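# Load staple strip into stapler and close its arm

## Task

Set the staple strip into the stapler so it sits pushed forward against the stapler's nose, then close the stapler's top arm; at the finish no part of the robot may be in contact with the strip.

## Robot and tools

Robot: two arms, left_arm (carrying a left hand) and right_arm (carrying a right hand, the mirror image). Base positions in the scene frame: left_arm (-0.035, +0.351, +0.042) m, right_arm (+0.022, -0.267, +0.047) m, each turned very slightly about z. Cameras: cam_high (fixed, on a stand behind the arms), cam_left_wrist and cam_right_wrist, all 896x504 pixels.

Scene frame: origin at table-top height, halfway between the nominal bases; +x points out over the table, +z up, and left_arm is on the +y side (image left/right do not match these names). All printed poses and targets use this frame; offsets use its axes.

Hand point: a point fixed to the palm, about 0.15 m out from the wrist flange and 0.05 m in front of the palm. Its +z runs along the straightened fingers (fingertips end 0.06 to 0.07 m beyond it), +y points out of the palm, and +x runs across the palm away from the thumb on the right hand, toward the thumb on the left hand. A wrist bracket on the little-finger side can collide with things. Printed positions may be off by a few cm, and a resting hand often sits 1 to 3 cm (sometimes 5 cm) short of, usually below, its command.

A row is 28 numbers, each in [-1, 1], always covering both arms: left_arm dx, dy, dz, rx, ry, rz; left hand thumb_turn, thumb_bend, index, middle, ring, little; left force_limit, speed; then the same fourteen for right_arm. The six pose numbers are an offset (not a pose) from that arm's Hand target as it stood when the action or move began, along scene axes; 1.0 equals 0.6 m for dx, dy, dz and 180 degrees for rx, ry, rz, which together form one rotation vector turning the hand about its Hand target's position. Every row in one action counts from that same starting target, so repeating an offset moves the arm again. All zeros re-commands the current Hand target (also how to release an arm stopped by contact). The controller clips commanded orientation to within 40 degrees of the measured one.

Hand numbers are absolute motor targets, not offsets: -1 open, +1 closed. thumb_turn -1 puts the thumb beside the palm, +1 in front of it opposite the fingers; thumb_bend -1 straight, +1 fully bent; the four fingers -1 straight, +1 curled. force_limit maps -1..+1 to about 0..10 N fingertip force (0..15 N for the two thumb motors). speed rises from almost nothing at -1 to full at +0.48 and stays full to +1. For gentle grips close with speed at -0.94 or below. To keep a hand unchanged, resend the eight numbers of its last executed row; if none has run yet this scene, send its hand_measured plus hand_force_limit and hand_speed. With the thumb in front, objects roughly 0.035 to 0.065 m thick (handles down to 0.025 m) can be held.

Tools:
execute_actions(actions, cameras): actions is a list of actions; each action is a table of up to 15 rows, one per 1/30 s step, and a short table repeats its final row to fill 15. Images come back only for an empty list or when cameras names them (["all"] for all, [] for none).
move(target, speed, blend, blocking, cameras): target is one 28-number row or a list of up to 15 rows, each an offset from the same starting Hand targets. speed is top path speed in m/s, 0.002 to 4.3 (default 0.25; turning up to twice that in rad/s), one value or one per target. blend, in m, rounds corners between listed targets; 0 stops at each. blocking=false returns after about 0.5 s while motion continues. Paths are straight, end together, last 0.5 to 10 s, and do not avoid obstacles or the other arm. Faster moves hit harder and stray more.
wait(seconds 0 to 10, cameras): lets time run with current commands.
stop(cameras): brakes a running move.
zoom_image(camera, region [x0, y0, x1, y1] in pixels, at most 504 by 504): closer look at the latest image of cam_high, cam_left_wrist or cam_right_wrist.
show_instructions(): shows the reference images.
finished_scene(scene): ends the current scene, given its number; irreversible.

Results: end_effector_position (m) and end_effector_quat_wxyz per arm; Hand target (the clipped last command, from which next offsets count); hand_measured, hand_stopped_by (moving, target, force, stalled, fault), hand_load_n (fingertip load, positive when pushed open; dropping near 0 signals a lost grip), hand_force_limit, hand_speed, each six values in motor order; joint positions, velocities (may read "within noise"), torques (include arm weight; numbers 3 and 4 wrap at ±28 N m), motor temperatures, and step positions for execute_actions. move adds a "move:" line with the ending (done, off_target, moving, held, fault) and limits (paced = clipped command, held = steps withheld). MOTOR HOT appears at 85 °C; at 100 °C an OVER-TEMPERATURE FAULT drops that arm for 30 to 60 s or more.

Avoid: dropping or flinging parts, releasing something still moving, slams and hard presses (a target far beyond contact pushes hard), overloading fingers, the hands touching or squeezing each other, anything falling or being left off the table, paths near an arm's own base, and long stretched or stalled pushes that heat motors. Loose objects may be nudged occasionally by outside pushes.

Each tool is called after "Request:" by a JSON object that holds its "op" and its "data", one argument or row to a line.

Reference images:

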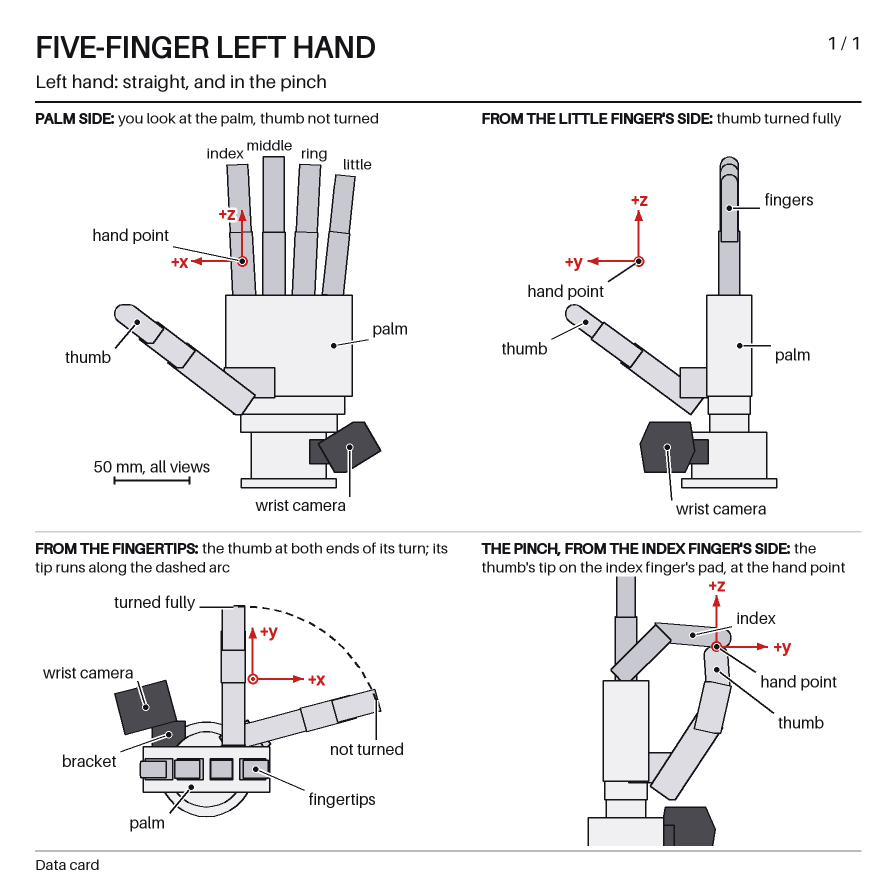

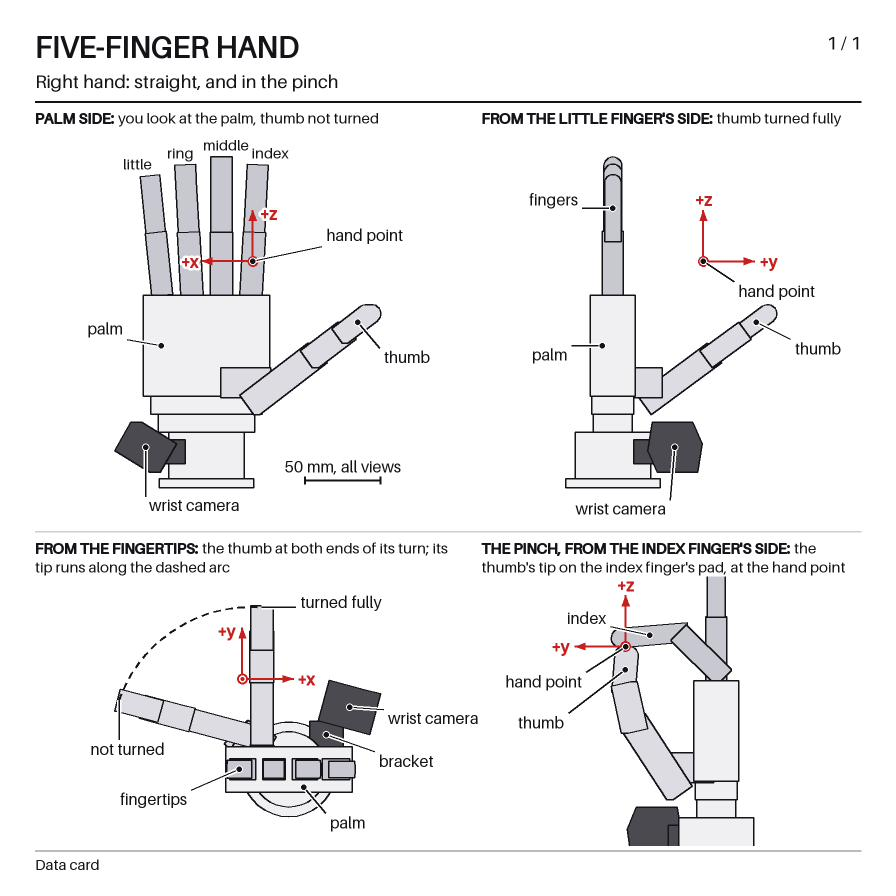

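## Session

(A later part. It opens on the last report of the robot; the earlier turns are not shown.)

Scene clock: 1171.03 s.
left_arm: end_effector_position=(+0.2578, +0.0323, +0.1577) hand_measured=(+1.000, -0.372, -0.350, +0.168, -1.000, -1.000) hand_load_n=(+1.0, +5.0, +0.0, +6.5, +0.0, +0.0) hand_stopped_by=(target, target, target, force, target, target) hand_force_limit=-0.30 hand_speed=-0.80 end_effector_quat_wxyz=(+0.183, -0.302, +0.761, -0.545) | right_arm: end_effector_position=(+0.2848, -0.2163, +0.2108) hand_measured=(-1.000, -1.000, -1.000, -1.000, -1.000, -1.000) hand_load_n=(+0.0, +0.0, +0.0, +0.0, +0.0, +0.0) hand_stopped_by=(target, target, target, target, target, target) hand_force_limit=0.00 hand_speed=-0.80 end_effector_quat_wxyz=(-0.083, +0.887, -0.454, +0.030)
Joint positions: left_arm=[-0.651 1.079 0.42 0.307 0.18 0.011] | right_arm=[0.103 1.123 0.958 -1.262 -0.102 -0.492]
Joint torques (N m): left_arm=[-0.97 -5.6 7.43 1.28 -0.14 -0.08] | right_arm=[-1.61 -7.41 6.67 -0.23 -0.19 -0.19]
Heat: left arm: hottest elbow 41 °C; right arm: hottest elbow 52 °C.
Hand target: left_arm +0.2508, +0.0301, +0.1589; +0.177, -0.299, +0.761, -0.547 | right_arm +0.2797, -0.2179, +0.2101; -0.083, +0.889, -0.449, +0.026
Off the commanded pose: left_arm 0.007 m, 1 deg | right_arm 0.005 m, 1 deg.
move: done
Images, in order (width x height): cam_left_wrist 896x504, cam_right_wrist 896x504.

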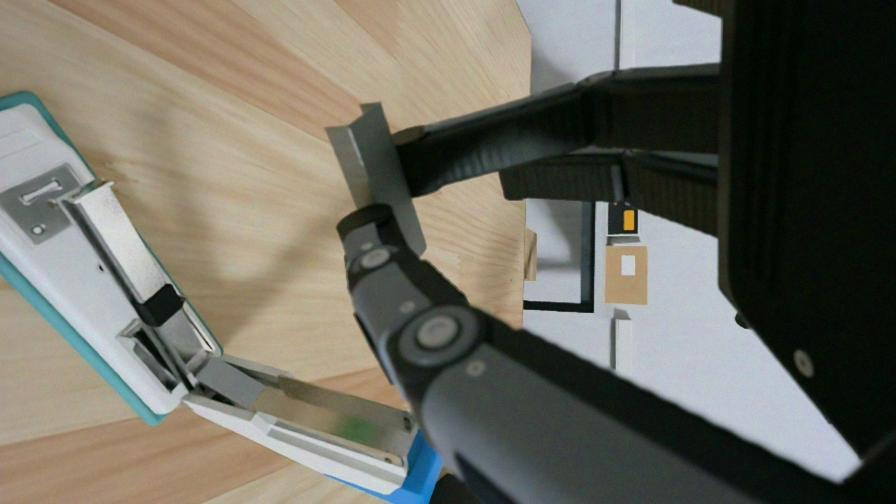

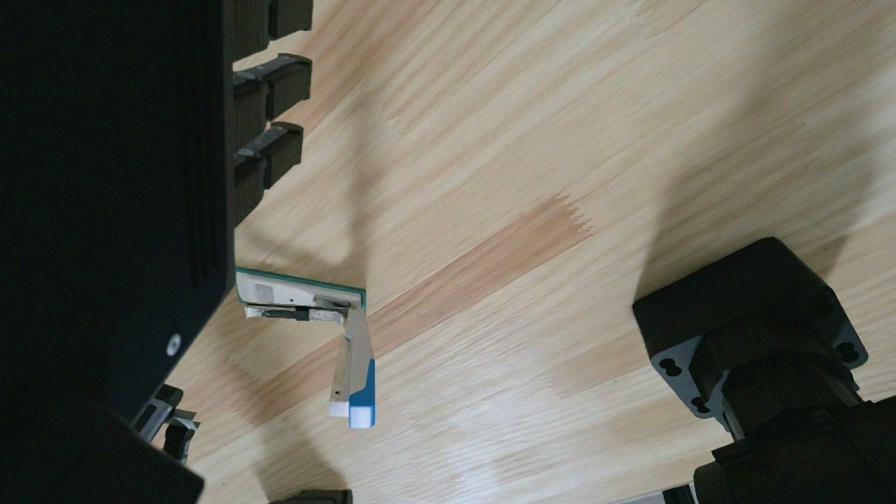

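Request:
{"op": "move", "data": {
  "target": [-0.018,-0.0285,-0.12,0.0405,-0.0429,0.0015,1,-0.37,-0.35,0.4,-1,-1,-0.3,-0.8,0,0,0,0,0,0,-1,-1,-1,-1,-1,-1,0,-0.8],
  "cameras": ["cam_left_wrist"],
  "speed": 0.08
}}

Request:
{"op": "zoom_image", "data": {
  "camera": "cam_left_wrist",
  "region": [160, 60, 520, 330]
}}

Scene clock: 1233.27 s.
left_arm: end_effector_position=(+0.2426, +0.0151, +0.0870) hand_measured=(+1.000, -0.372, -0.350, +0.168, -1.000, -1.000) hand_load_n=(+1.0, +4.5, +0.0, +6.5, +0.0, +0.0) hand_stopped_by=(target, target, target, force, target, target) hand_force_limit=-0.30 hand_speed=-0.80 end_effector_quat_wxyz=(+0.243, -0.262, +0.781, -0.512) | right_arm: end_effector_position=(+0.2848, -0.2163, +0.2108) hand_measured=(-1.000, -1.000, -1.000, -1.000, -1.000, -1.000) hand_load_n=(+0.0, +0.0, +0.0, +0.0, +0.0, +0.0) hand_stopped_by=(target, target, target, target, target, target) hand_force_limit=0.00 hand_speed=-0.80 end_effector_quat_wxyz=(-0.083, +0.887, -0.454, +0.030)
Joint positions: left_arm=[-0.811 1.306 0.344 0.597 -0.03 0.108] | right_arm=[0.103 1.123 0.958 -1.262 -0.102 -0.492]
Joint torques (N m): left_arm=[-0.97 -5.13 5.56 2.44 -0.22 0.19] | right_arm=[-1.73 -7.65 6.67 -0.24 -0.17 -0.19]
Motor temperatures (°C): left_arm=[33 33 45 33 32 30] | right_arm=[29 35 52 31 29 30]
Heat: left arm: hottest elbow 45 °C; right arm: hottest elbow 52 °C.
Hand target: left_arm +0.2400, +0.0130, +0.0869; +0.248, -0.252, +0.780, -0.516 | right_arm +0.2797, -0.2179, +0.2101; -0.083, +0.889, -0.449, +0.026
Off the commanded pose: left_arm 0.003 m, 1 deg | right_arm 0.005 m, 1 deg.
move: done
Images, in order (width x height): cam_left_wrist 896x504.

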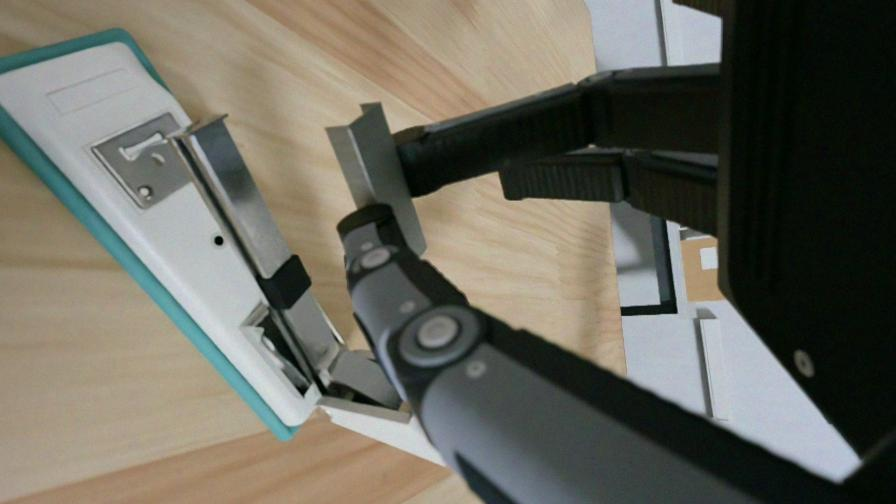

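Scaled by 1.400.

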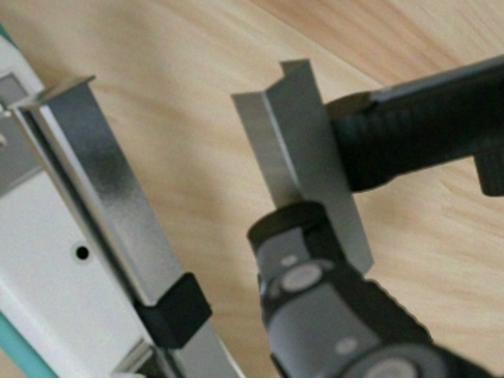

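Request:
{"op": "move", "data": {
  "target": [0.004,0.0057,-0.0475,0,0,0,1,-0.37,-0.35,0.4,-1,-1,-0.3,-0.8,0,0,0,0,0,0,-1,-1,-1,-1,-1,-1,0,-0.8],
  "cameras": ["cam_left_wrist"],
  "speed": 0.06
}}

Request:
{"op": "zoom_image", "data": {
  "camera": "cam_left_wrist",
  "region": [210, 60, 480, 330]
}}

Scene clock: 1258.20 s.
left_arm: end_effector_position=(+0.2424, +0.0158, +0.0579) hand_measured=(+1.000, -0.372, -0.350, +0.168, -1.000, -1.000) hand_load_n=(+1.0, +4.5, +0.0, +6.0, +0.0, +0.0) hand_stopped_by=(target, target, target, force, target, target) hand_force_limit=-0.30 hand_speed=-0.80 end_effector_quat_wxyz=(+0.244, -0.260, +0.782, -0.512) | right_arm: end_effector_position=(+0.2848, -0.2163, +0.2108) hand_measured=(-1.000, -1.000, -1.000, -1.000, -1.000, -1.000) hand_load_n=(+0.0, +0.0, +0.0, +0.0, +0.0, +0.0) hand_stopped_by=(target, target, target, target, target, target) hand_force_limit=0.00 hand_speed=-0.80 end_effector_quat_wxyz=(-0.083, +0.887, -0.454, +0.030)
Joint positions: left_arm=[-0.811 1.438 0.32 0.752 -0.03 0.113] | right_arm=[0.103 1.123 0.958 -1.262 -0.102 -0.492]
Joint torques (N m): left_arm=[0.21 -5.71 4.46 2.44 0.04 0.19] | right_arm=[-1.44 -7.59 6.69 -0.17 -0.18 -0.2]
Heat: left arm: hottest elbow 42 °C; right arm: hottest elbow 52 °C.
Hand target: left_arm +0.2424, +0.0164, +0.0584; +0.248, -0.252, +0.780, -0.516 | right_arm +0.2797, -0.2179, +0.2101; -0.083, +0.889, -0.449, +0.026
Off the commanded pose: left_arm 0.001 m, 1 deg | right_arm 0.005 m, 1 deg.
move: done
Images, in order (width x height): cam_left_wrist 896x504.

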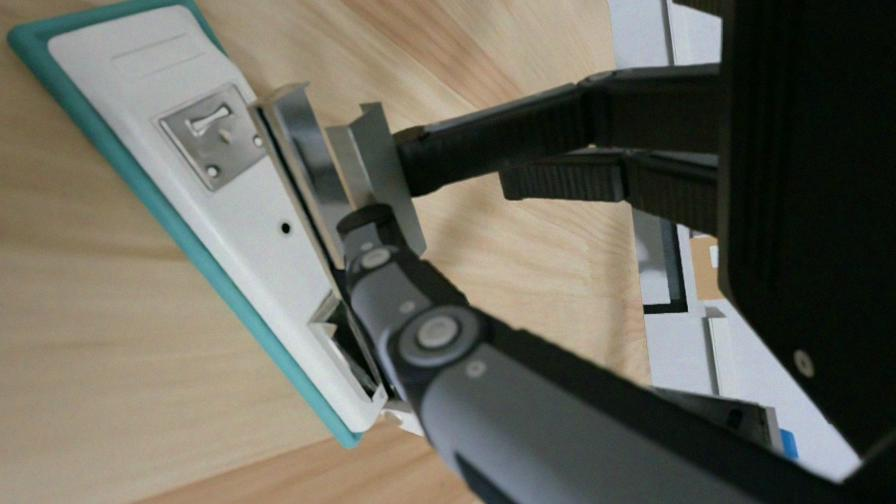

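Scaled by 1.867.

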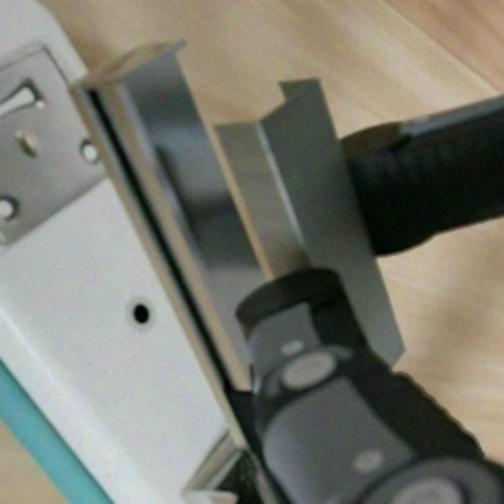

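Request:
{"op": "move", "data": {
  "target": [0,0,0,0,0,0,1,-0.37,-0.35,0.4,-1,-1,-0.3,-0.8,0.117,0.368,0.033,0,0,0,-1,-1,-1,-1,-1,-1,0,-0.8],
  "cameras": ["cam_right_wrist","cam_left_wrist"],
  "speed": 0.15
}}

Request:
{"op": "zoom_image", "data": {
  "camera": "cam_right_wrist",
  "region": [340, 150, 560, 350]
}}

Scene clock: 1292.97 s.
left_arm: end_effector_position=(+0.2424, +0.0158, +0.0579) hand_measured=(+1.000, -0.372, -0.350, +0.168, -1.000, -1.000) hand_load_n=(+1.0, +4.5, +0.0, +6.0, -0.5, +0.0) hand_stopped_by=(target, target, target, force, target, target) hand_force_limit=-0.30 hand_speed=-0.80 end_effector_quat_wxyz=(+0.244, -0.260, +0.782, -0.512) | right_arm: end_effector_position=(+0.3371, -0.0082, +0.2202) hand_measured=(-1.000, -1.000, -1.000, -1.000, -1.000, -1.000) hand_load_n=(+0.0, +0.0, +0.0, +0.0, +0.0, +0.0) hand_stopped_by=(target, target, target, target, target, target) hand_force_limit=0.00 hand_speed=-0.80 end_effector_quat_wxyz=(-0.070, +0.893, -0.444, +0.020)
Joint positions: left_arm=[-0.811 1.438 0.32 0.752 -0.03 0.113] | right_arm=[0.583 1.475 1.299 -1.251 -0.033 -0.041]
Joint torques (N m): left_arm=[0.21 -5.77 4.46 2.44 0.04 0.19] | right_arm=[-0.91 -10.7 10.85 0.13 0.11 0.07]
Heat: left arm: hottest elbow 41 °C; right arm: hottest elbow 52 °C.
Hand target: left_arm +0.2424, +0.0164, +0.0584; +0.248, -0.252, +0.780, -0.516 | right_arm +0.3498, +0.0029, +0.2298; -0.083, +0.889, -0.449, +0.026
Off the commanded pose: left_arm 0.001 m, 1 deg | right_arm 0.019 m, 2 deg.
move: off_target (right_arm)
Images, in order (width x height): cam_left_wrist 896x504, cam_right_wrist 896x504.

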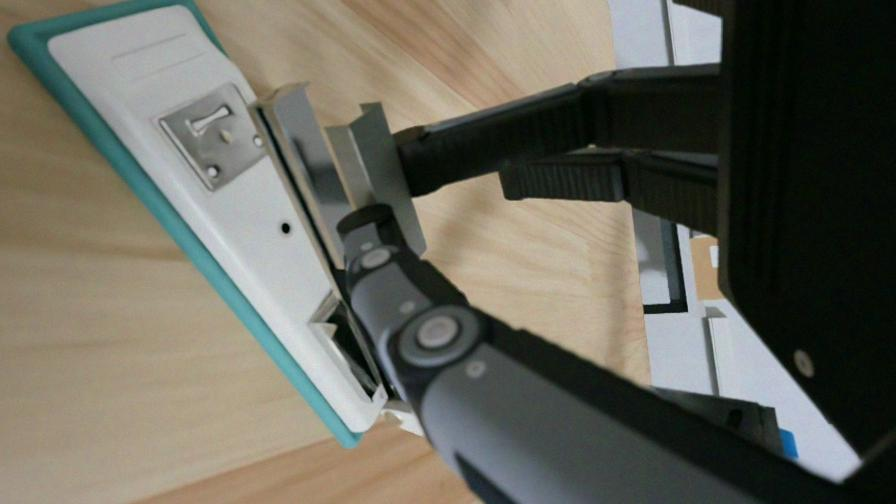

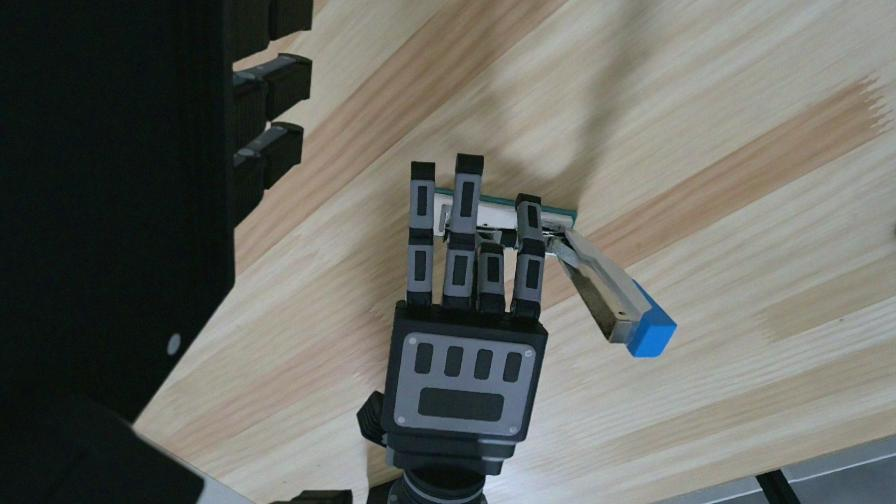

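Scaled by 2.291.

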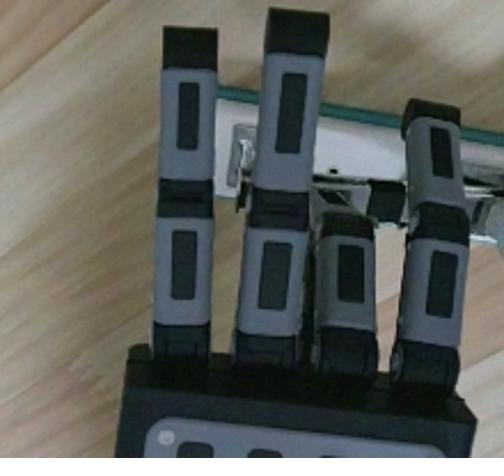

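Request:
{"op": "move", "data": {
  "target": [0.0062,0.0058,-0.0137,0,0,0,1,-0.37,-0.35,0.4,-1,-1,-0.3,-0.8,0,0,0,0,0,0,-1,-1,-1,-1,-1,-1,0,-0.8],
  "cameras": ["cam_left_wrist"],
  "speed": 0.04
}}

Request:
{"op": "zoom_image", "data": {
  "camera": "cam_left_wrist",
  "region": [250, 50, 470, 270]
}}

Scene clock: 1331.70 s.
left_arm: end_effector_position=(+0.2424, +0.0127, +0.0528) hand_measured=(+1.000, -0.372, -0.350, +0.168, -1.000, -1.000) hand_load_n=(+1.0, +5.0, +0.0, +6.0, +0.0, +0.0) hand_stopped_by=(target, target, target, force, target, target) hand_force_limit=-0.30 hand_speed=-0.80 end_effector_quat_wxyz=(+0.239, -0.252, +0.782, -0.518) | right_arm: end_effector_position=(+0.3371, -0.0082, +0.2202) hand_measured=(-1.000, -1.000, -1.000, -1.000, -1.000, -1.000) hand_load_n=(+0.0, +0.0, +0.0, +0.0, +0.0, +0.0) hand_stopped_by=(target, target, target, target, target, target) hand_force_limit=0.00 hand_speed=-0.80 end_effector_quat_wxyz=(-0.070, +0.893, -0.444, +0.020)
Joint positions: left_arm=[-0.806 1.475 0.32 0.798 -0.005 0.119] | right_arm=[0.583 1.475 1.299 -1.251 -0.033 -0.041]
Joint torques (N m): left_arm=[1.2 -5.66 3.86 2.44 0.04 0.19] | right_arm=[-1.03 -10.58 10.8 0.16 0.13 0.05]
Motor temperatures (°C): left_arm=[33 33 41 33 31 30] | right_arm=[29 37 61 31 29 30]
Heat: left arm: hottest elbow 41 °C; right arm: hottest elbow 61 °C.
Hand target: left_arm +0.2462, +0.0199, +0.0501; +0.248, -0.252, +0.780, -0.516 | right_arm +0.3498, +0.0029, +0.2298; -0.083, +0.889, -0.449, +0.026
Off the commanded pose: left_arm 0.009 m, 1 deg | right_arm 0.019 m, 2 deg.
move: off_target (right_arm)
Images, in order (width x height): cam_left_wrist 896x504.

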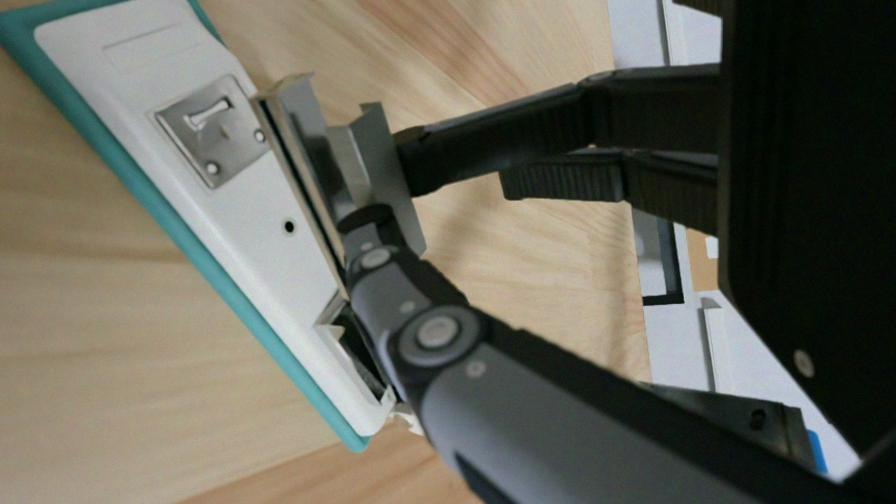

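Scaled by 2.291.

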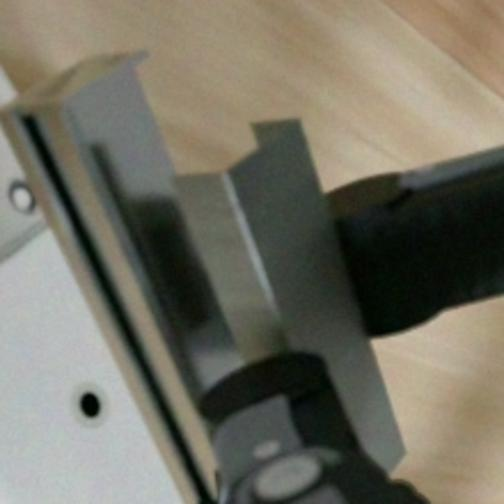

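Request:
{"op": "move", "data": {
  "target": [
    [-0.02,-0.04,0.06,0,0,0,1,-0.37,-0.35,0.4,-1,-1,-0.3,-0.8,0,0,0,0,0,0,-1,-1,-1,-1,-1,-1,0,-0.8],
    [0.0005,0.0,-0.001,0,0,0,1,-0.37,-0.35,0.4,-1,-1,-0.3,-0.8,0,0,0,0,0,0,-1,-1,-1,-1,-1,-1,0,-0.8]
  ],
  "cameras": ["cam_left_wrist"],
  "speed": 0.08
}}

Request:
{"op": "zoom_image", "data": {
  "camera": "cam_left_wrist",
  "region": [250, 50, 470, 270]
}}

Scene clock: 1361.73 s.
left_arm: end_effector_position=(+0.2442, +0.0145, +0.0510) hand_measured=(+1.000, -0.372, -0.350, +0.168, -1.000, -1.000) hand_load_n=(+1.0, +5.0, +0.0, +6.5, +0.0, +0.0) hand_stopped_by=(target, target, target, force, target, target) hand_force_limit=-0.30 hand_speed=-0.80 end_effector_quat_wxyz=(+0.242, -0.255, +0.782, -0.515) | right_arm: end_effector_position=(+0.3371, -0.0082, +0.2202) hand_measured=(-1.000, -1.000, -1.000, -1.000, -1.000, -1.000) hand_load_n=(-0.5, +0.0, +0.0, +0.0, +0.0, +0.0) hand_stopped_by=(target, target, target, target, target, target) hand_force_limit=0.00 hand_speed=-0.80 end_effector_quat_wxyz=(-0.070, +0.893, -0.444, +0.020)
Joint positions: left_arm=[-0.803 1.482 0.32 0.801 -0.011 0.119] | right_arm=[0.583 1.475 1.299 -1.251 -0.033 -0.041]
Joint torques (N m): left_arm=[1.08 -5.95 3.84 2.44 0.05 0.18] | right_arm=[-1.03 -10.64 10.88 0.2 0.13 0.05]
Motor temperatures (°C): left_arm=[33 32 40 33 31 30] | right_arm=[29 37 65 31 29 30]
Heat: left arm: hottest elbow 40 °C; right arm: hottest elbow 65 °C.
Hand target: left_arm +0.2464, +0.0198, +0.0496; +0.248, -0.252, +0.780, -0.516 | right_arm +0.3498, +0.0029, +0.2298; -0.083, +0.889, -0.449, +0.026
Off the commanded pose: left_arm 0.006 m, 1 deg | right_arm 0.019 m, 2 deg.
move: off_target (right_arm)
Images, in order (width x height): cam_left_wrist 896x504.

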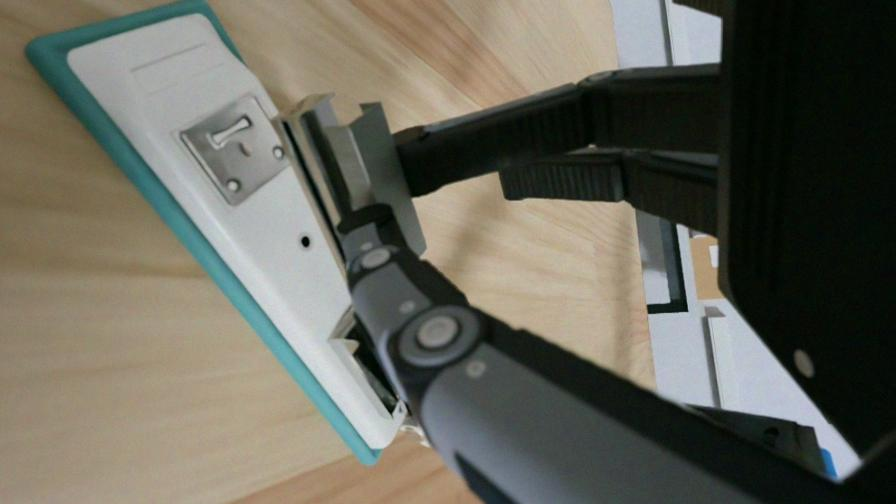

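Scaled by 2.291.

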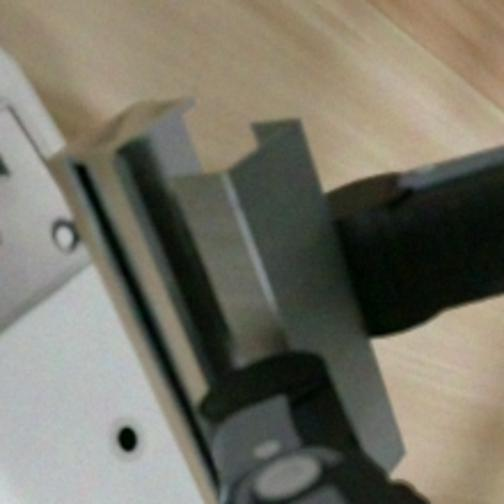

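Request:
{"op": "move", "data": {
  "target": [
    [0,0,0,0,0,0,1,-0.37,-0.35,0.4,-1,-1,-0.3,-0.8,-0.117,-0.368,-0.033,0,0,0,-1,-1,-1,-1,-1,-1,0,-0.8],
    [0.0013,0.009,-0.0058,0,0,0,1,-0.37,-0.35,0.4,-1,-1,-0.3,-0.8,-0.117,-0.368,-0.033,0,0,0,-1,-1,-1,-1,-1,-1,0,-0.8]
  ],
  "cameras": ["cam_left_wrist"],
  "speed": [0.2,0.03]
}}

Request:
{"op": "zoom_image", "data": {
  "camera": "cam_left_wrist",
  "region": [250, 50, 470, 270]
}}

Scene clock: 1381.90 s.
left_arm: end_effector_position=(+0.2423, +0.0195, +0.0473) hand_measured=(+1.000, -0.372, -0.350, +0.168, -1.000, -1.000) hand_load_n=(+1.0, +5.0, +0.0, +6.0, +0.0, +0.0) hand_stopped_by=(target, target, target, force, target, target) hand_force_limit=-0.30 hand_speed=-0.80 end_effector_quat_wxyz=(+0.239, -0.252, +0.783, -0.516) | right_arm: end_effector_position=(+0.2845, -0.2174, +0.2105) hand_measured=(-1.000, -1.000, -1.000, -1.000, -1.000, -1.000) hand_load_n=(+0.0, +0.0, +0.0, +0.0, +0.0, +0.0) hand_stopped_by=(target, target, target, target, target, target) hand_force_limit=0.00 hand_speed=-0.80 end_effector_quat_wxyz=(-0.082, +0.886, -0.456, +0.030)
Joint positions: left_arm=[-0.789 1.49 0.306 0.822 0.01 0.125] | right_arm=[0.099 1.122 0.956 -1.262 -0.102 -0.492]
Joint velocities: left_arm=[within noise] | right_arm=[0.005 -0.005 -0.046 0.012 -0.066 -0.022]
Joint torques (N m): left_arm=[1.2 -5.6 3.96 2.44 0.04 0.2] | right_arm=[-1.2 -7.3 6.78 -0.2 -0.18 -0.2]
Motor temperatures (°C): left_arm=[33 32 40 33 31 30] | right_arm=[29 37 66 31 29 30]
Heat: left arm: hottest elbow 40 °C; right arm: hottest elbow 66 °C.
Hand target: left_arm +0.2472, +0.0251, +0.0461; +0.248, -0.251, +0.780, -0.516 | right_arm +0.2797, -0.2179, +0.2100; -0.083, +0.889, -0.449, +0.026
Off the commanded pose: left_arm 0.008 m, 1 deg | right_arm 0.005 m, 1 deg.
move: done
Images, in order (width x height): cam_left_wrist 896x504.

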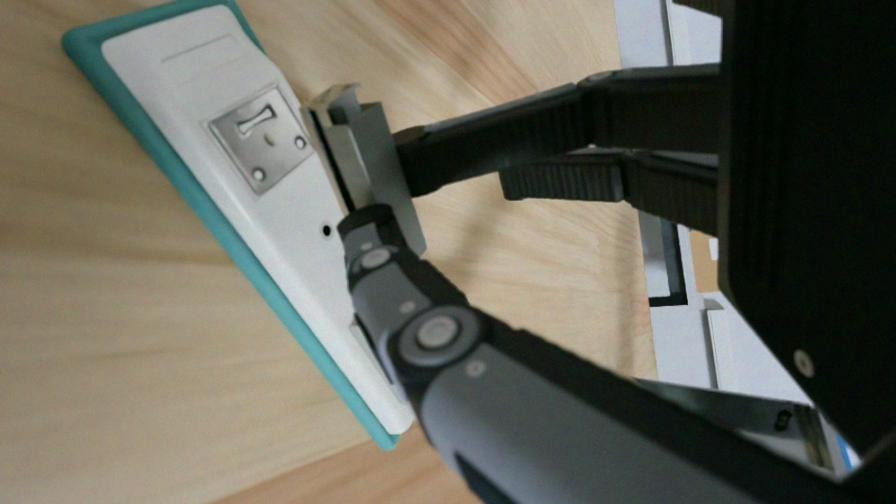

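Scaled by 2.291.

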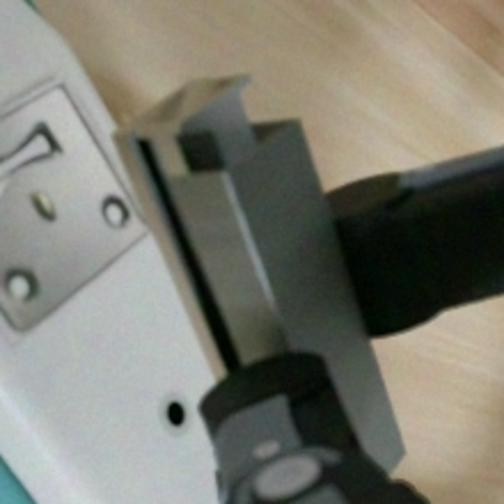

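Request:
{"op": "move", "data": {
  "target": [0.0035,-0.0042,0.001,0,0,0,1,-0.37,-0.35,0.4,-1,-1,-0.3,-0.8,0,0,0,0,0,0,-1,-1,-1,-1,-1,-1,0,-0.8],
  "cameras": ["cam_left_wrist"],
  "speed": 0.03
}}

Request:
{"op": "zoom_image", "data": {
  "camera": "cam_left_wrist",
  "region": [250, 50, 470, 270]
}}

Scene clock: 1400.80 s.
left_arm: end_effector_position=(+0.2420, +0.0198, +0.0460) hand_measured=(+1.000, -0.372, -0.350, +0.168, -1.000, -1.000) hand_load_n=(+1.0, +5.0, +0.0, +6.5, +0.0, +0.0) hand_stopped_by=(target, target, target, force, target, target) hand_force_limit=-0.30 hand_speed=-0.80 end_effector_quat_wxyz=(+0.238, -0.253, +0.784, -0.515) | right_arm: end_effector_position=(+0.2845, -0.2175, +0.2105) hand_measured=(-1.000, -1.000, -1.000, -1.000, -1.000, -1.000) hand_load_n=(+0.0, +0.0, +0.0, +0.0, +0.0, +0.0) hand_stopped_by=(target, target, target, target, target, target) hand_force_limit=0.00 hand_speed=-0.80 end_effector_quat_wxyz=(-0.082, +0.886, -0.455, +0.030)
Joint positions: left_arm=[-0.789 1.493 0.306 0.822 0.01 0.125] | right_arm=[0.099 1.122 0.956 -1.262 -0.102 -0.494]
Joint torques (N m): left_arm=[1.2 -5.6 4.63 2.28 0.01 0.18] | right_arm=[-1.38 -7.53 6.75 -0.23 -0.19 -0.2]
Motor temperatures (°C): left_arm=[33 32 40 33 31 30] | right_arm=[29 36 61 31 29 30]
Heat: left arm: hottest elbow 40 °C; right arm: hottest elbow 61 °C.
Hand target: left_arm +0.2493, +0.0226, +0.0467; +0.248, -0.251, +0.780, -0.516 | right_arm +0.2797, -0.2179, +0.2100; -0.083, +0.889, -0.449, +0.026
Off the commanded pose: left_arm 0.008 m, 1 deg | right_arm 0.005 m, 1 deg.
move: done
Images, in order (width x height): cam_left_wrist 896x504.

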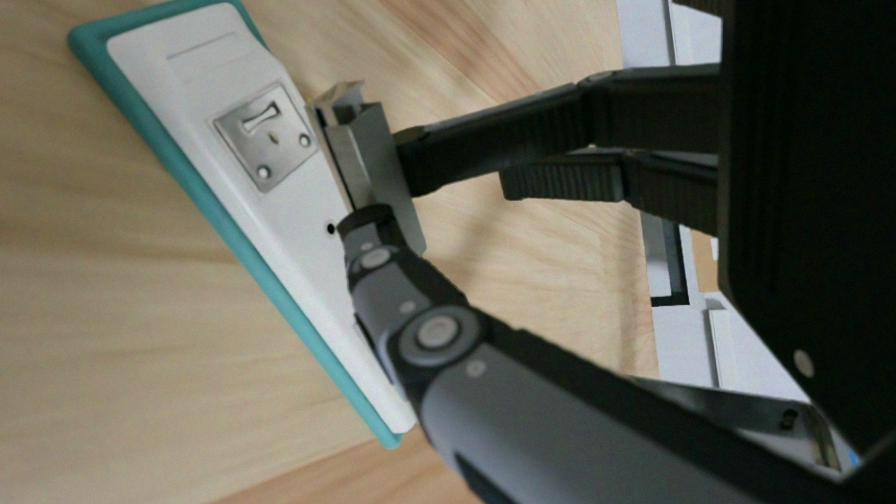

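Scaled by 2.291.

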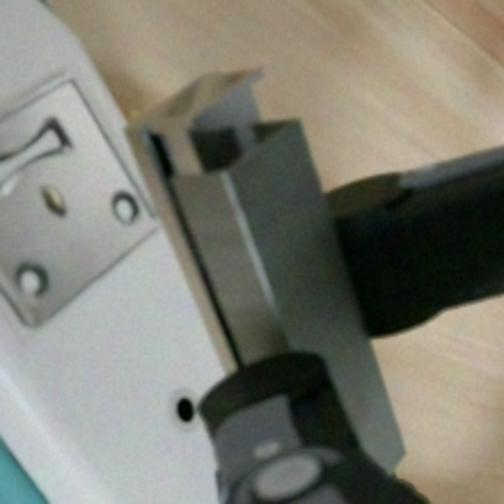

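Request:
{"op": "move", "data": {
  "target": [0.0045,-0.0055,0.004,0,0,0,1,-0.37,-0.35,0.4,-1,-1,-0.3,-0.8,0,0,0,0,0,0,-1,-1,-1,-1,-1,-1,0,-0.8],
  "cameras": ["cam_left_wrist"],
  "speed": 0.03
}}

Request:
{"op": "zoom_image", "data": {
  "camera": "cam_left_wrist",
  "region": [250, 50, 470, 270]
}}

Scene clock: 1411.63 s.
left_arm: end_effector_position=(+0.2420, +0.0198, +0.0460) hand_measured=(+1.000, -0.372, -0.350, +0.168, -1.000, -1.000) hand_load_n=(+1.0, +4.5, +0.0, +6.5, +0.0, +0.0) hand_stopped_by=(target, target, target, force, target, target) hand_force_limit=-0.30 hand_speed=-0.80 end_effector_quat_wxyz=(+0.238, -0.253, +0.784, -0.515) | right_arm: end_effector_position=(+0.2845, -0.2175, +0.2105) hand_measured=(-1.000, -1.000, -1.000, -1.000, -1.000, -1.000) hand_load_n=(+0.0, +0.0, +0.0, +0.0, +0.0, -0.5) hand_stopped_by=(target, target, target, target, target, target) hand_force_limit=0.00 hand_speed=-0.80 end_effector_quat_wxyz=(-0.082, +0.886, -0.455, +0.030)
Joint positions: left_arm=[-0.789 1.493 0.306 0.822 0.01 0.125] | right_arm=[0.099 1.122 0.956 -1.262 -0.102 -0.494]
Joint torques (N m): left_arm=[1.08 -5.83 5.55 1.76 -0.03 0.18] | right_arm=[-1.26 -7.41 6.82 -0.24 -0.17 -0.2]
Motor temperatures (°C): left_arm=[33 32 40 33 31 30] | right_arm=[29 36 59 31 29 30]
Heat: left arm: hottest elbow 40 °C; right arm: hottest elbow 59 °C.
Hand target: left_arm +0.2520, +0.0193, +0.0491; +0.248, -0.251, +0.780, -0.516 | right_arm +0.2797, -0.2179, +0.2100; -0.083, +0.889, -0.449, +0.026
Off the commanded pose: left_arm 0.010 m, 1 deg | right_arm 0.005 m, 1 deg.
move: done
Images, in order (width x height): cam_left_wrist 896x504.

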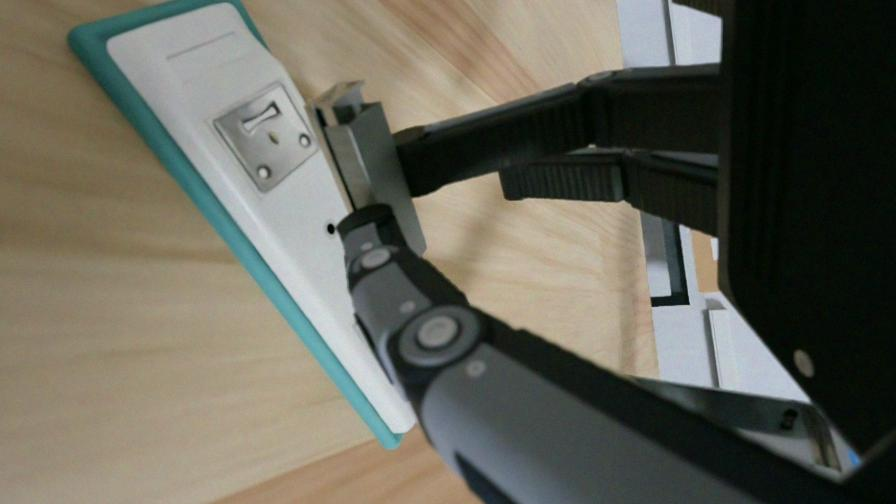

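Scaled by 2.291.

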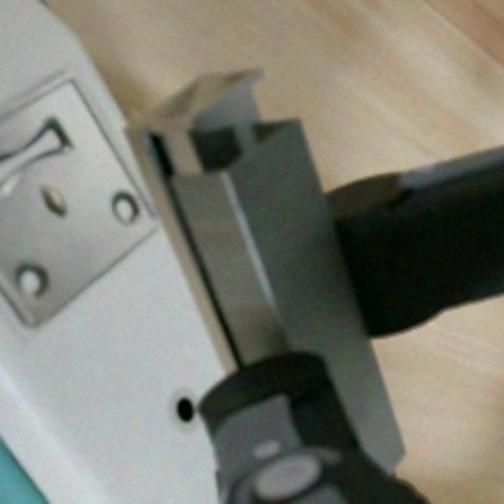

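Request:
{"op": "move", "data": {
  "target": [0.0045,-0.0055,0.005,0,0,0,1,-0.37,-0.35,0.4,-1,-1,-0.3,-0.8,0,0,0,0,0,0,-1,-1,-1,-1,-1,-1,0,-0.8],
  "cameras": [],
  "speed": 0.03
}}

Scene clock: 1415.87 s.
left_arm: end_effector_position=(+0.2415, +0.0203, +0.0450) hand_measured=(+1.000, -0.372, -0.350, +0.168, -1.000, -1.000) hand_load_n=(+1.0, +4.5, +0.0, +6.5, +0.0, +0.0) hand_stopped_by=(target, target, target, force, target, target) hand_force_limit=-0.30 hand_speed=-0.80 end_effector_quat_wxyz=(+0.237, -0.253, +0.785, -0.513) | right_arm: end_effector_position=(+0.2845, -0.2175, +0.2105) hand_measured=(-1.000, -1.000, -1.000, -1.000, -1.000, -1.000) hand_load_n=(+0.0, +0.0, +0.0, +0.0, +0.0, +0.0) hand_stopped_by=(target, target, target, target, target, target) hand_force_limit=0.00 hand_speed=-0.80 end_effector_quat_wxyz=(-0.082, +0.886, -0.455, +0.030)
Joint positions: left_arm=[-0.789 1.493 0.306 0.818 0.01 0.125] | right_arm=[0.099 1.122 0.956 -1.262 -0.102 -0.494]
Joint torques (N m): left_arm=[1.03 -6.36 6.46 1.25 -0.08 0.17] | right_arm=[-1.14 -7.3 6.82 -0.18 -0.17 -0.21]
Motor temperatures (°C): left_arm=[33 32 40 33 31 30] | right_arm=[29 36 58 31 29 30]
Heat: left arm: hottest elbow 40 °C; right arm: hottest elbow 58 °C.
Hand target: left_arm +0.2547, +0.0160, +0.0521; +0.248, -0.251, +0.780, -0.516 | right_arm +0.2797, -0.2179, +0.2100; -0.083, +0.889, -0.449, +0.026
Off the commanded pose: left_arm 0.016 m, 1 deg | right_arm 0.005 m, 1 deg.
move: off_target (left_arm)
No camera images: "cameras" was empty.

Request:
{"op": "move", "data": {
  "target": [
    [-0.0332,-0.0288,0.055,0,0,0,1,-0.37,-0.35,0.4,-1,-1,-0.3,-0.8,0,0,0,0,0,0,-1,-1,-1,-1,-1,-1,0,-0.8],
    [-0.0132,0.0112,-0.005,0,0,0,1,-0.37,-0.35,0.4,-1,-1,-0.3,-0.8,0,0,0,0,0,0,-1,-1,-1,-1,-1,-1,0,-0.8]
  ],
  "cameras": ["cam_left_wrist"],
  "speed": 0.08
}}

Request:
{"op": "zoom_image", "data": {
  "camera": "cam_left_wrist",
  "region": [250, 50, 470, 270]
}}

Scene clock: 1431.93 s.
left_arm: end_effector_position=(+0.2418, +0.0208, +0.0470) hand_measured=(+1.000, -0.372, -0.350, +0.168, -1.000, -1.000) hand_load_n=(+1.0, +4.5, +0.0, +6.0, +0.0, +0.0) hand_stopped_by=(target, target, target, force, target, target) hand_force_limit=-0.30 hand_speed=-0.80 end_effector_quat_wxyz=(+0.240, -0.256, +0.784, -0.512) | right_arm: end_effector_position=(+0.2845, -0.2175, +0.2105) hand_measured=(-1.000, -1.000, -1.000, -1.000, -1.000, -1.000) hand_load_n=(+0.0, +0.0, +0.0, +0.0, +0.0, +0.0) hand_stopped_by=(target, target, target, target, target, target) hand_force_limit=0.00 hand_speed=-0.80 end_effector_quat_wxyz=(-0.082, +0.886, -0.455, +0.030)
Joint positions: left_arm=[-0.794 1.481 0.306 0.806 -0.004 0.122] | right_arm=[0.099 1.122 0.956 -1.262 -0.102 -0.494]
Joint torques (N m): left_arm=[1.08 -5.83 4.42 2.43 0.05 0.2] | right_arm=[-1.2 -7.41 6.79 -0.16 -0.17 -0.2]
Motor temperatures (°C): left_arm=[33 32 40 33 31 30] | right_arm=[29 35 56 31 29 30]
Heat: left arm: hottest elbow 40 °C; right arm: hottest elbow 56 °C.
Hand target: left_arm +0.2468, +0.0228, +0.0491; +0.248, -0.252, +0.780, -0.516 | right_arm +0.2797, -0.2179, +0.2100; -0.083, +0.889, -0.449, +0.026
Off the commanded pose: left_arm 0.006 m, 1 deg | right_arm 0.005 m, 1 deg.
move: done
Images, in order (width x height): cam_left_wrist 896x504.

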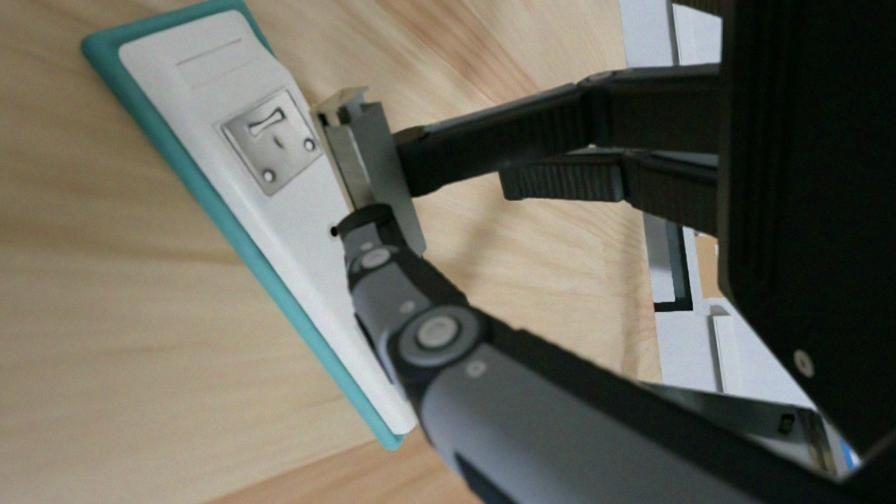

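Scaled by 2.291.

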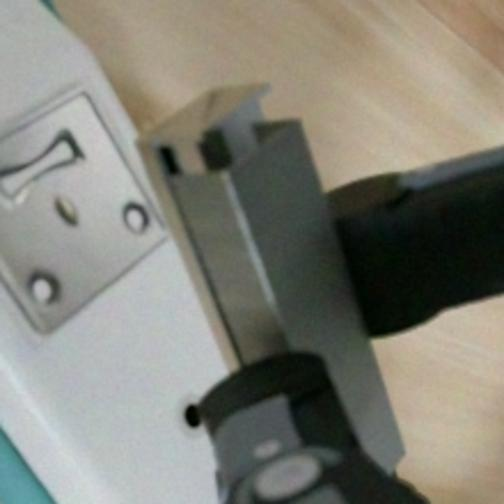

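Request:
{"op": "move", "data": {
  "target": [
    [0.04,-0.048,0.067,0,0,0,1,-0.37,-0.35,0.4,-1,-1,-0.3,-0.8,0,0,0,0,0,0,-1,-1,-1,-1,-1,-1,0,-0.8],
    [0.0,0.0,0.0,0,0,0,1,-0.37,-0.35,0.4,-1,-1,-0.3,-0.8,0,0,0,0,0,0,-1,-1,-1,-1,-1,-1,0,-0.8]
  ],
  "cameras": ["cam_left_wrist"],
  "speed": 0.08
}}

Request:
{"op": "zoom_image", "data": {
  "camera": "cam_left_wrist",
  "region": [250, 50, 470, 270]
}}

Scene clock: 1442.23 s.
left_arm: end_effector_position=(+0.2425, +0.0196, +0.0483) hand_measured=(+1.000, -0.372, -0.350, +0.168, -1.000, -1.000) hand_load_n=(+1.0, +4.5, +0.0, +6.5, -0.5, +0.0) hand_stopped_by=(target, target, target, force, target, target) hand_force_limit=-0.30 hand_speed=-0.80 end_effector_quat_wxyz=(+0.240, -0.256, +0.783, -0.513) | right_arm: end_effector_position=(+0.2845, -0.2175, +0.2105) hand_measured=(-1.000, -1.000, -1.000, -1.000, -1.000, -1.000) hand_load_n=(+0.0, +0.0, +0.0, +0.0, +0.0, +0.0) hand_stopped_by=(target, target, target, target, target, target) hand_force_limit=0.00 hand_speed=-0.80 end_effector_quat_wxyz=(-0.082, +0.886, -0.455, +0.030)
Joint positions: left_arm=[-0.794 1.48 0.309 0.806 -0.002 0.122] | right_arm=[0.099 1.122 0.956 -1.262 -0.102 -0.494]
Joint torques (N m): left_arm=[1.03 -5.83 4.25 2.44 0.04 0.18] | right_arm=[-1.26 -7.41 6.82 -0.23 -0.18 -0.18]
Motor temperatures (°C): left_arm=[33 32 40 33 31 30] | right_arm=[29 35 55 31 29 30]
Heat: left arm: hottest elbow 40 °C; right arm: hottest elbow 55 °C.
Hand target: left_arm +0.2468, +0.0228, +0.0491; +0.248, -0.251, +0.780, -0.516 | right_arm +0.2797, -0.2179, +0.2100; -0.083, +0.889, -0.449, +0.026
Off the commanded pose: left_arm 0.005 m, 1 deg | right_arm 0.005 m, 1 deg.
move: done
Images, in order (width x height): cam_left_wrist 896x504.

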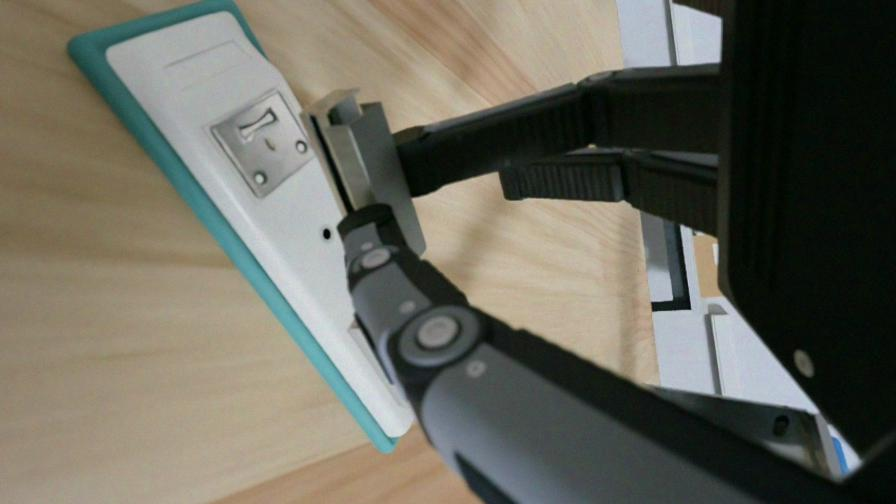

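Scaled by 2.291.

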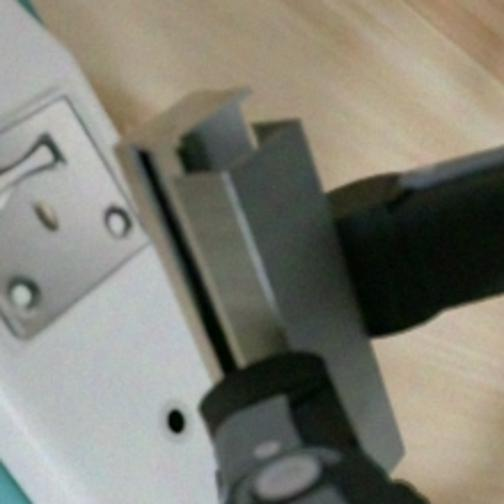

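Request:
{"op": "move", "data": {
  "target": [
    [0.044,-0.053,0.067,0,0,0,1,-0.37,-0.35,0.4,-1,-1,-0.3,-0.8,0,0,0,0,0,0,-1,-1,-1,-1,-1,-1,0,-0.8],
    [0.0045,-0.0055,0.0,0,0,0,1,-0.37,-0.35,0.4,-1,-1,-0.3,-0.8,0,0,0,0,0,0,-1,-1,-1,-1,-1,-1,0,-0.8]
  ],
  "cameras": ["cam_left_wrist"],
  "speed": 0.08
}}

Request:
{"op": "zoom_image", "data": {
  "camera": "cam_left_wrist",
  "region": [250, 50, 470, 270]
}}

Scene clock: 1453.73 s.
left_arm: end_effector_position=(+0.2450, +0.0165, +0.0480) hand_measured=(+1.000, -0.372, -0.350, +0.168, -1.000, -1.000) hand_load_n=(+1.0, +4.5, +0.0, +6.5, +0.0, +0.0) hand_stopped_by=(target, target, target, force, target, target) hand_force_limit=-0.30 hand_speed=-0.80 end_effector_quat_wxyz=(+0.240, -0.255, +0.784, -0.513) | right_arm: end_effector_position=(+0.2845, -0.2175, +0.2105) hand_measured=(-1.000, -1.000, -1.000, -1.000, -1.000, -1.000) hand_load_n=(+0.0, +0.0, +0.0, +0.0, +0.0, +0.0) hand_stopped_by=(target, target, target, target, target, target) hand_force_limit=0.00 hand_speed=-0.80 end_effector_quat_wxyz=(-0.082, +0.886, -0.455, +0.030)
Joint positions: left_arm=[-0.794 1.489 0.32 0.803 -0.001 0.122] | right_arm=[0.099 1.122 0.956 -1.262 -0.102 -0.494]
Joint torques (N m): left_arm=[0.97 -5.95 4.26 2.43 0.04 0.18] | right_arm=[-1.26 -7.24 6.76 -0.2 -0.19 -0.19]
Motor temperatures (°C): left_arm=[33 32 40 33 31 30] | right_arm=[29 35 55 31 29 30]
Heat: left arm: hottest elbow 40 °C; right arm: hottest elbow 55 °C.
Hand target: left_arm +0.2494, +0.0196, +0.0489; +0.248, -0.252, +0.780, -0.516 | right_arm +0.2797, -0.2179, +0.2100; -0.083, +0.889, -0.449, +0.026
Off the commanded pose: left_arm 0.005 m, 1 deg | right_arm 0.005 m, 1 deg.
move: done
Images, in order (width x height): cam_left_wrist 896x504.

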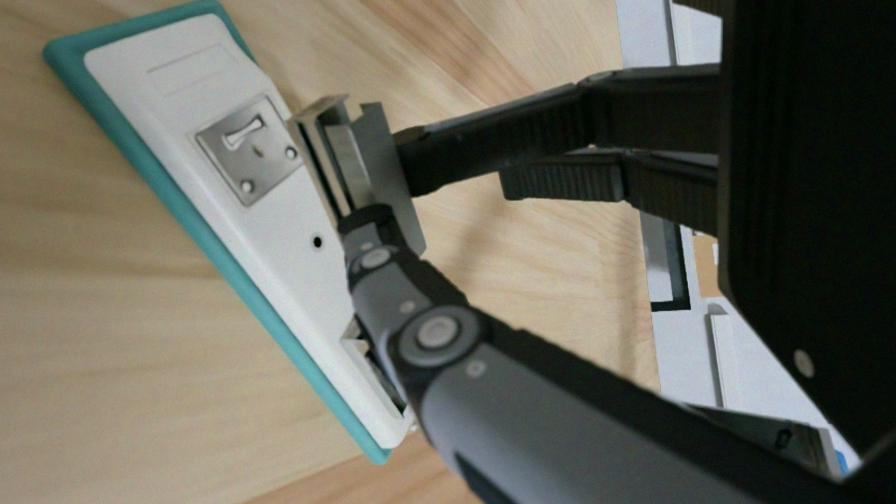

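Scaled by 2.291.

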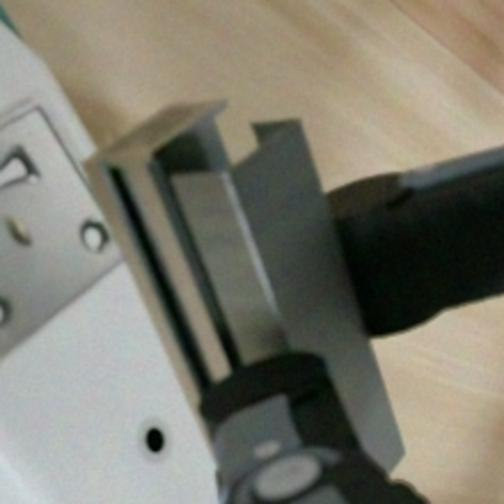

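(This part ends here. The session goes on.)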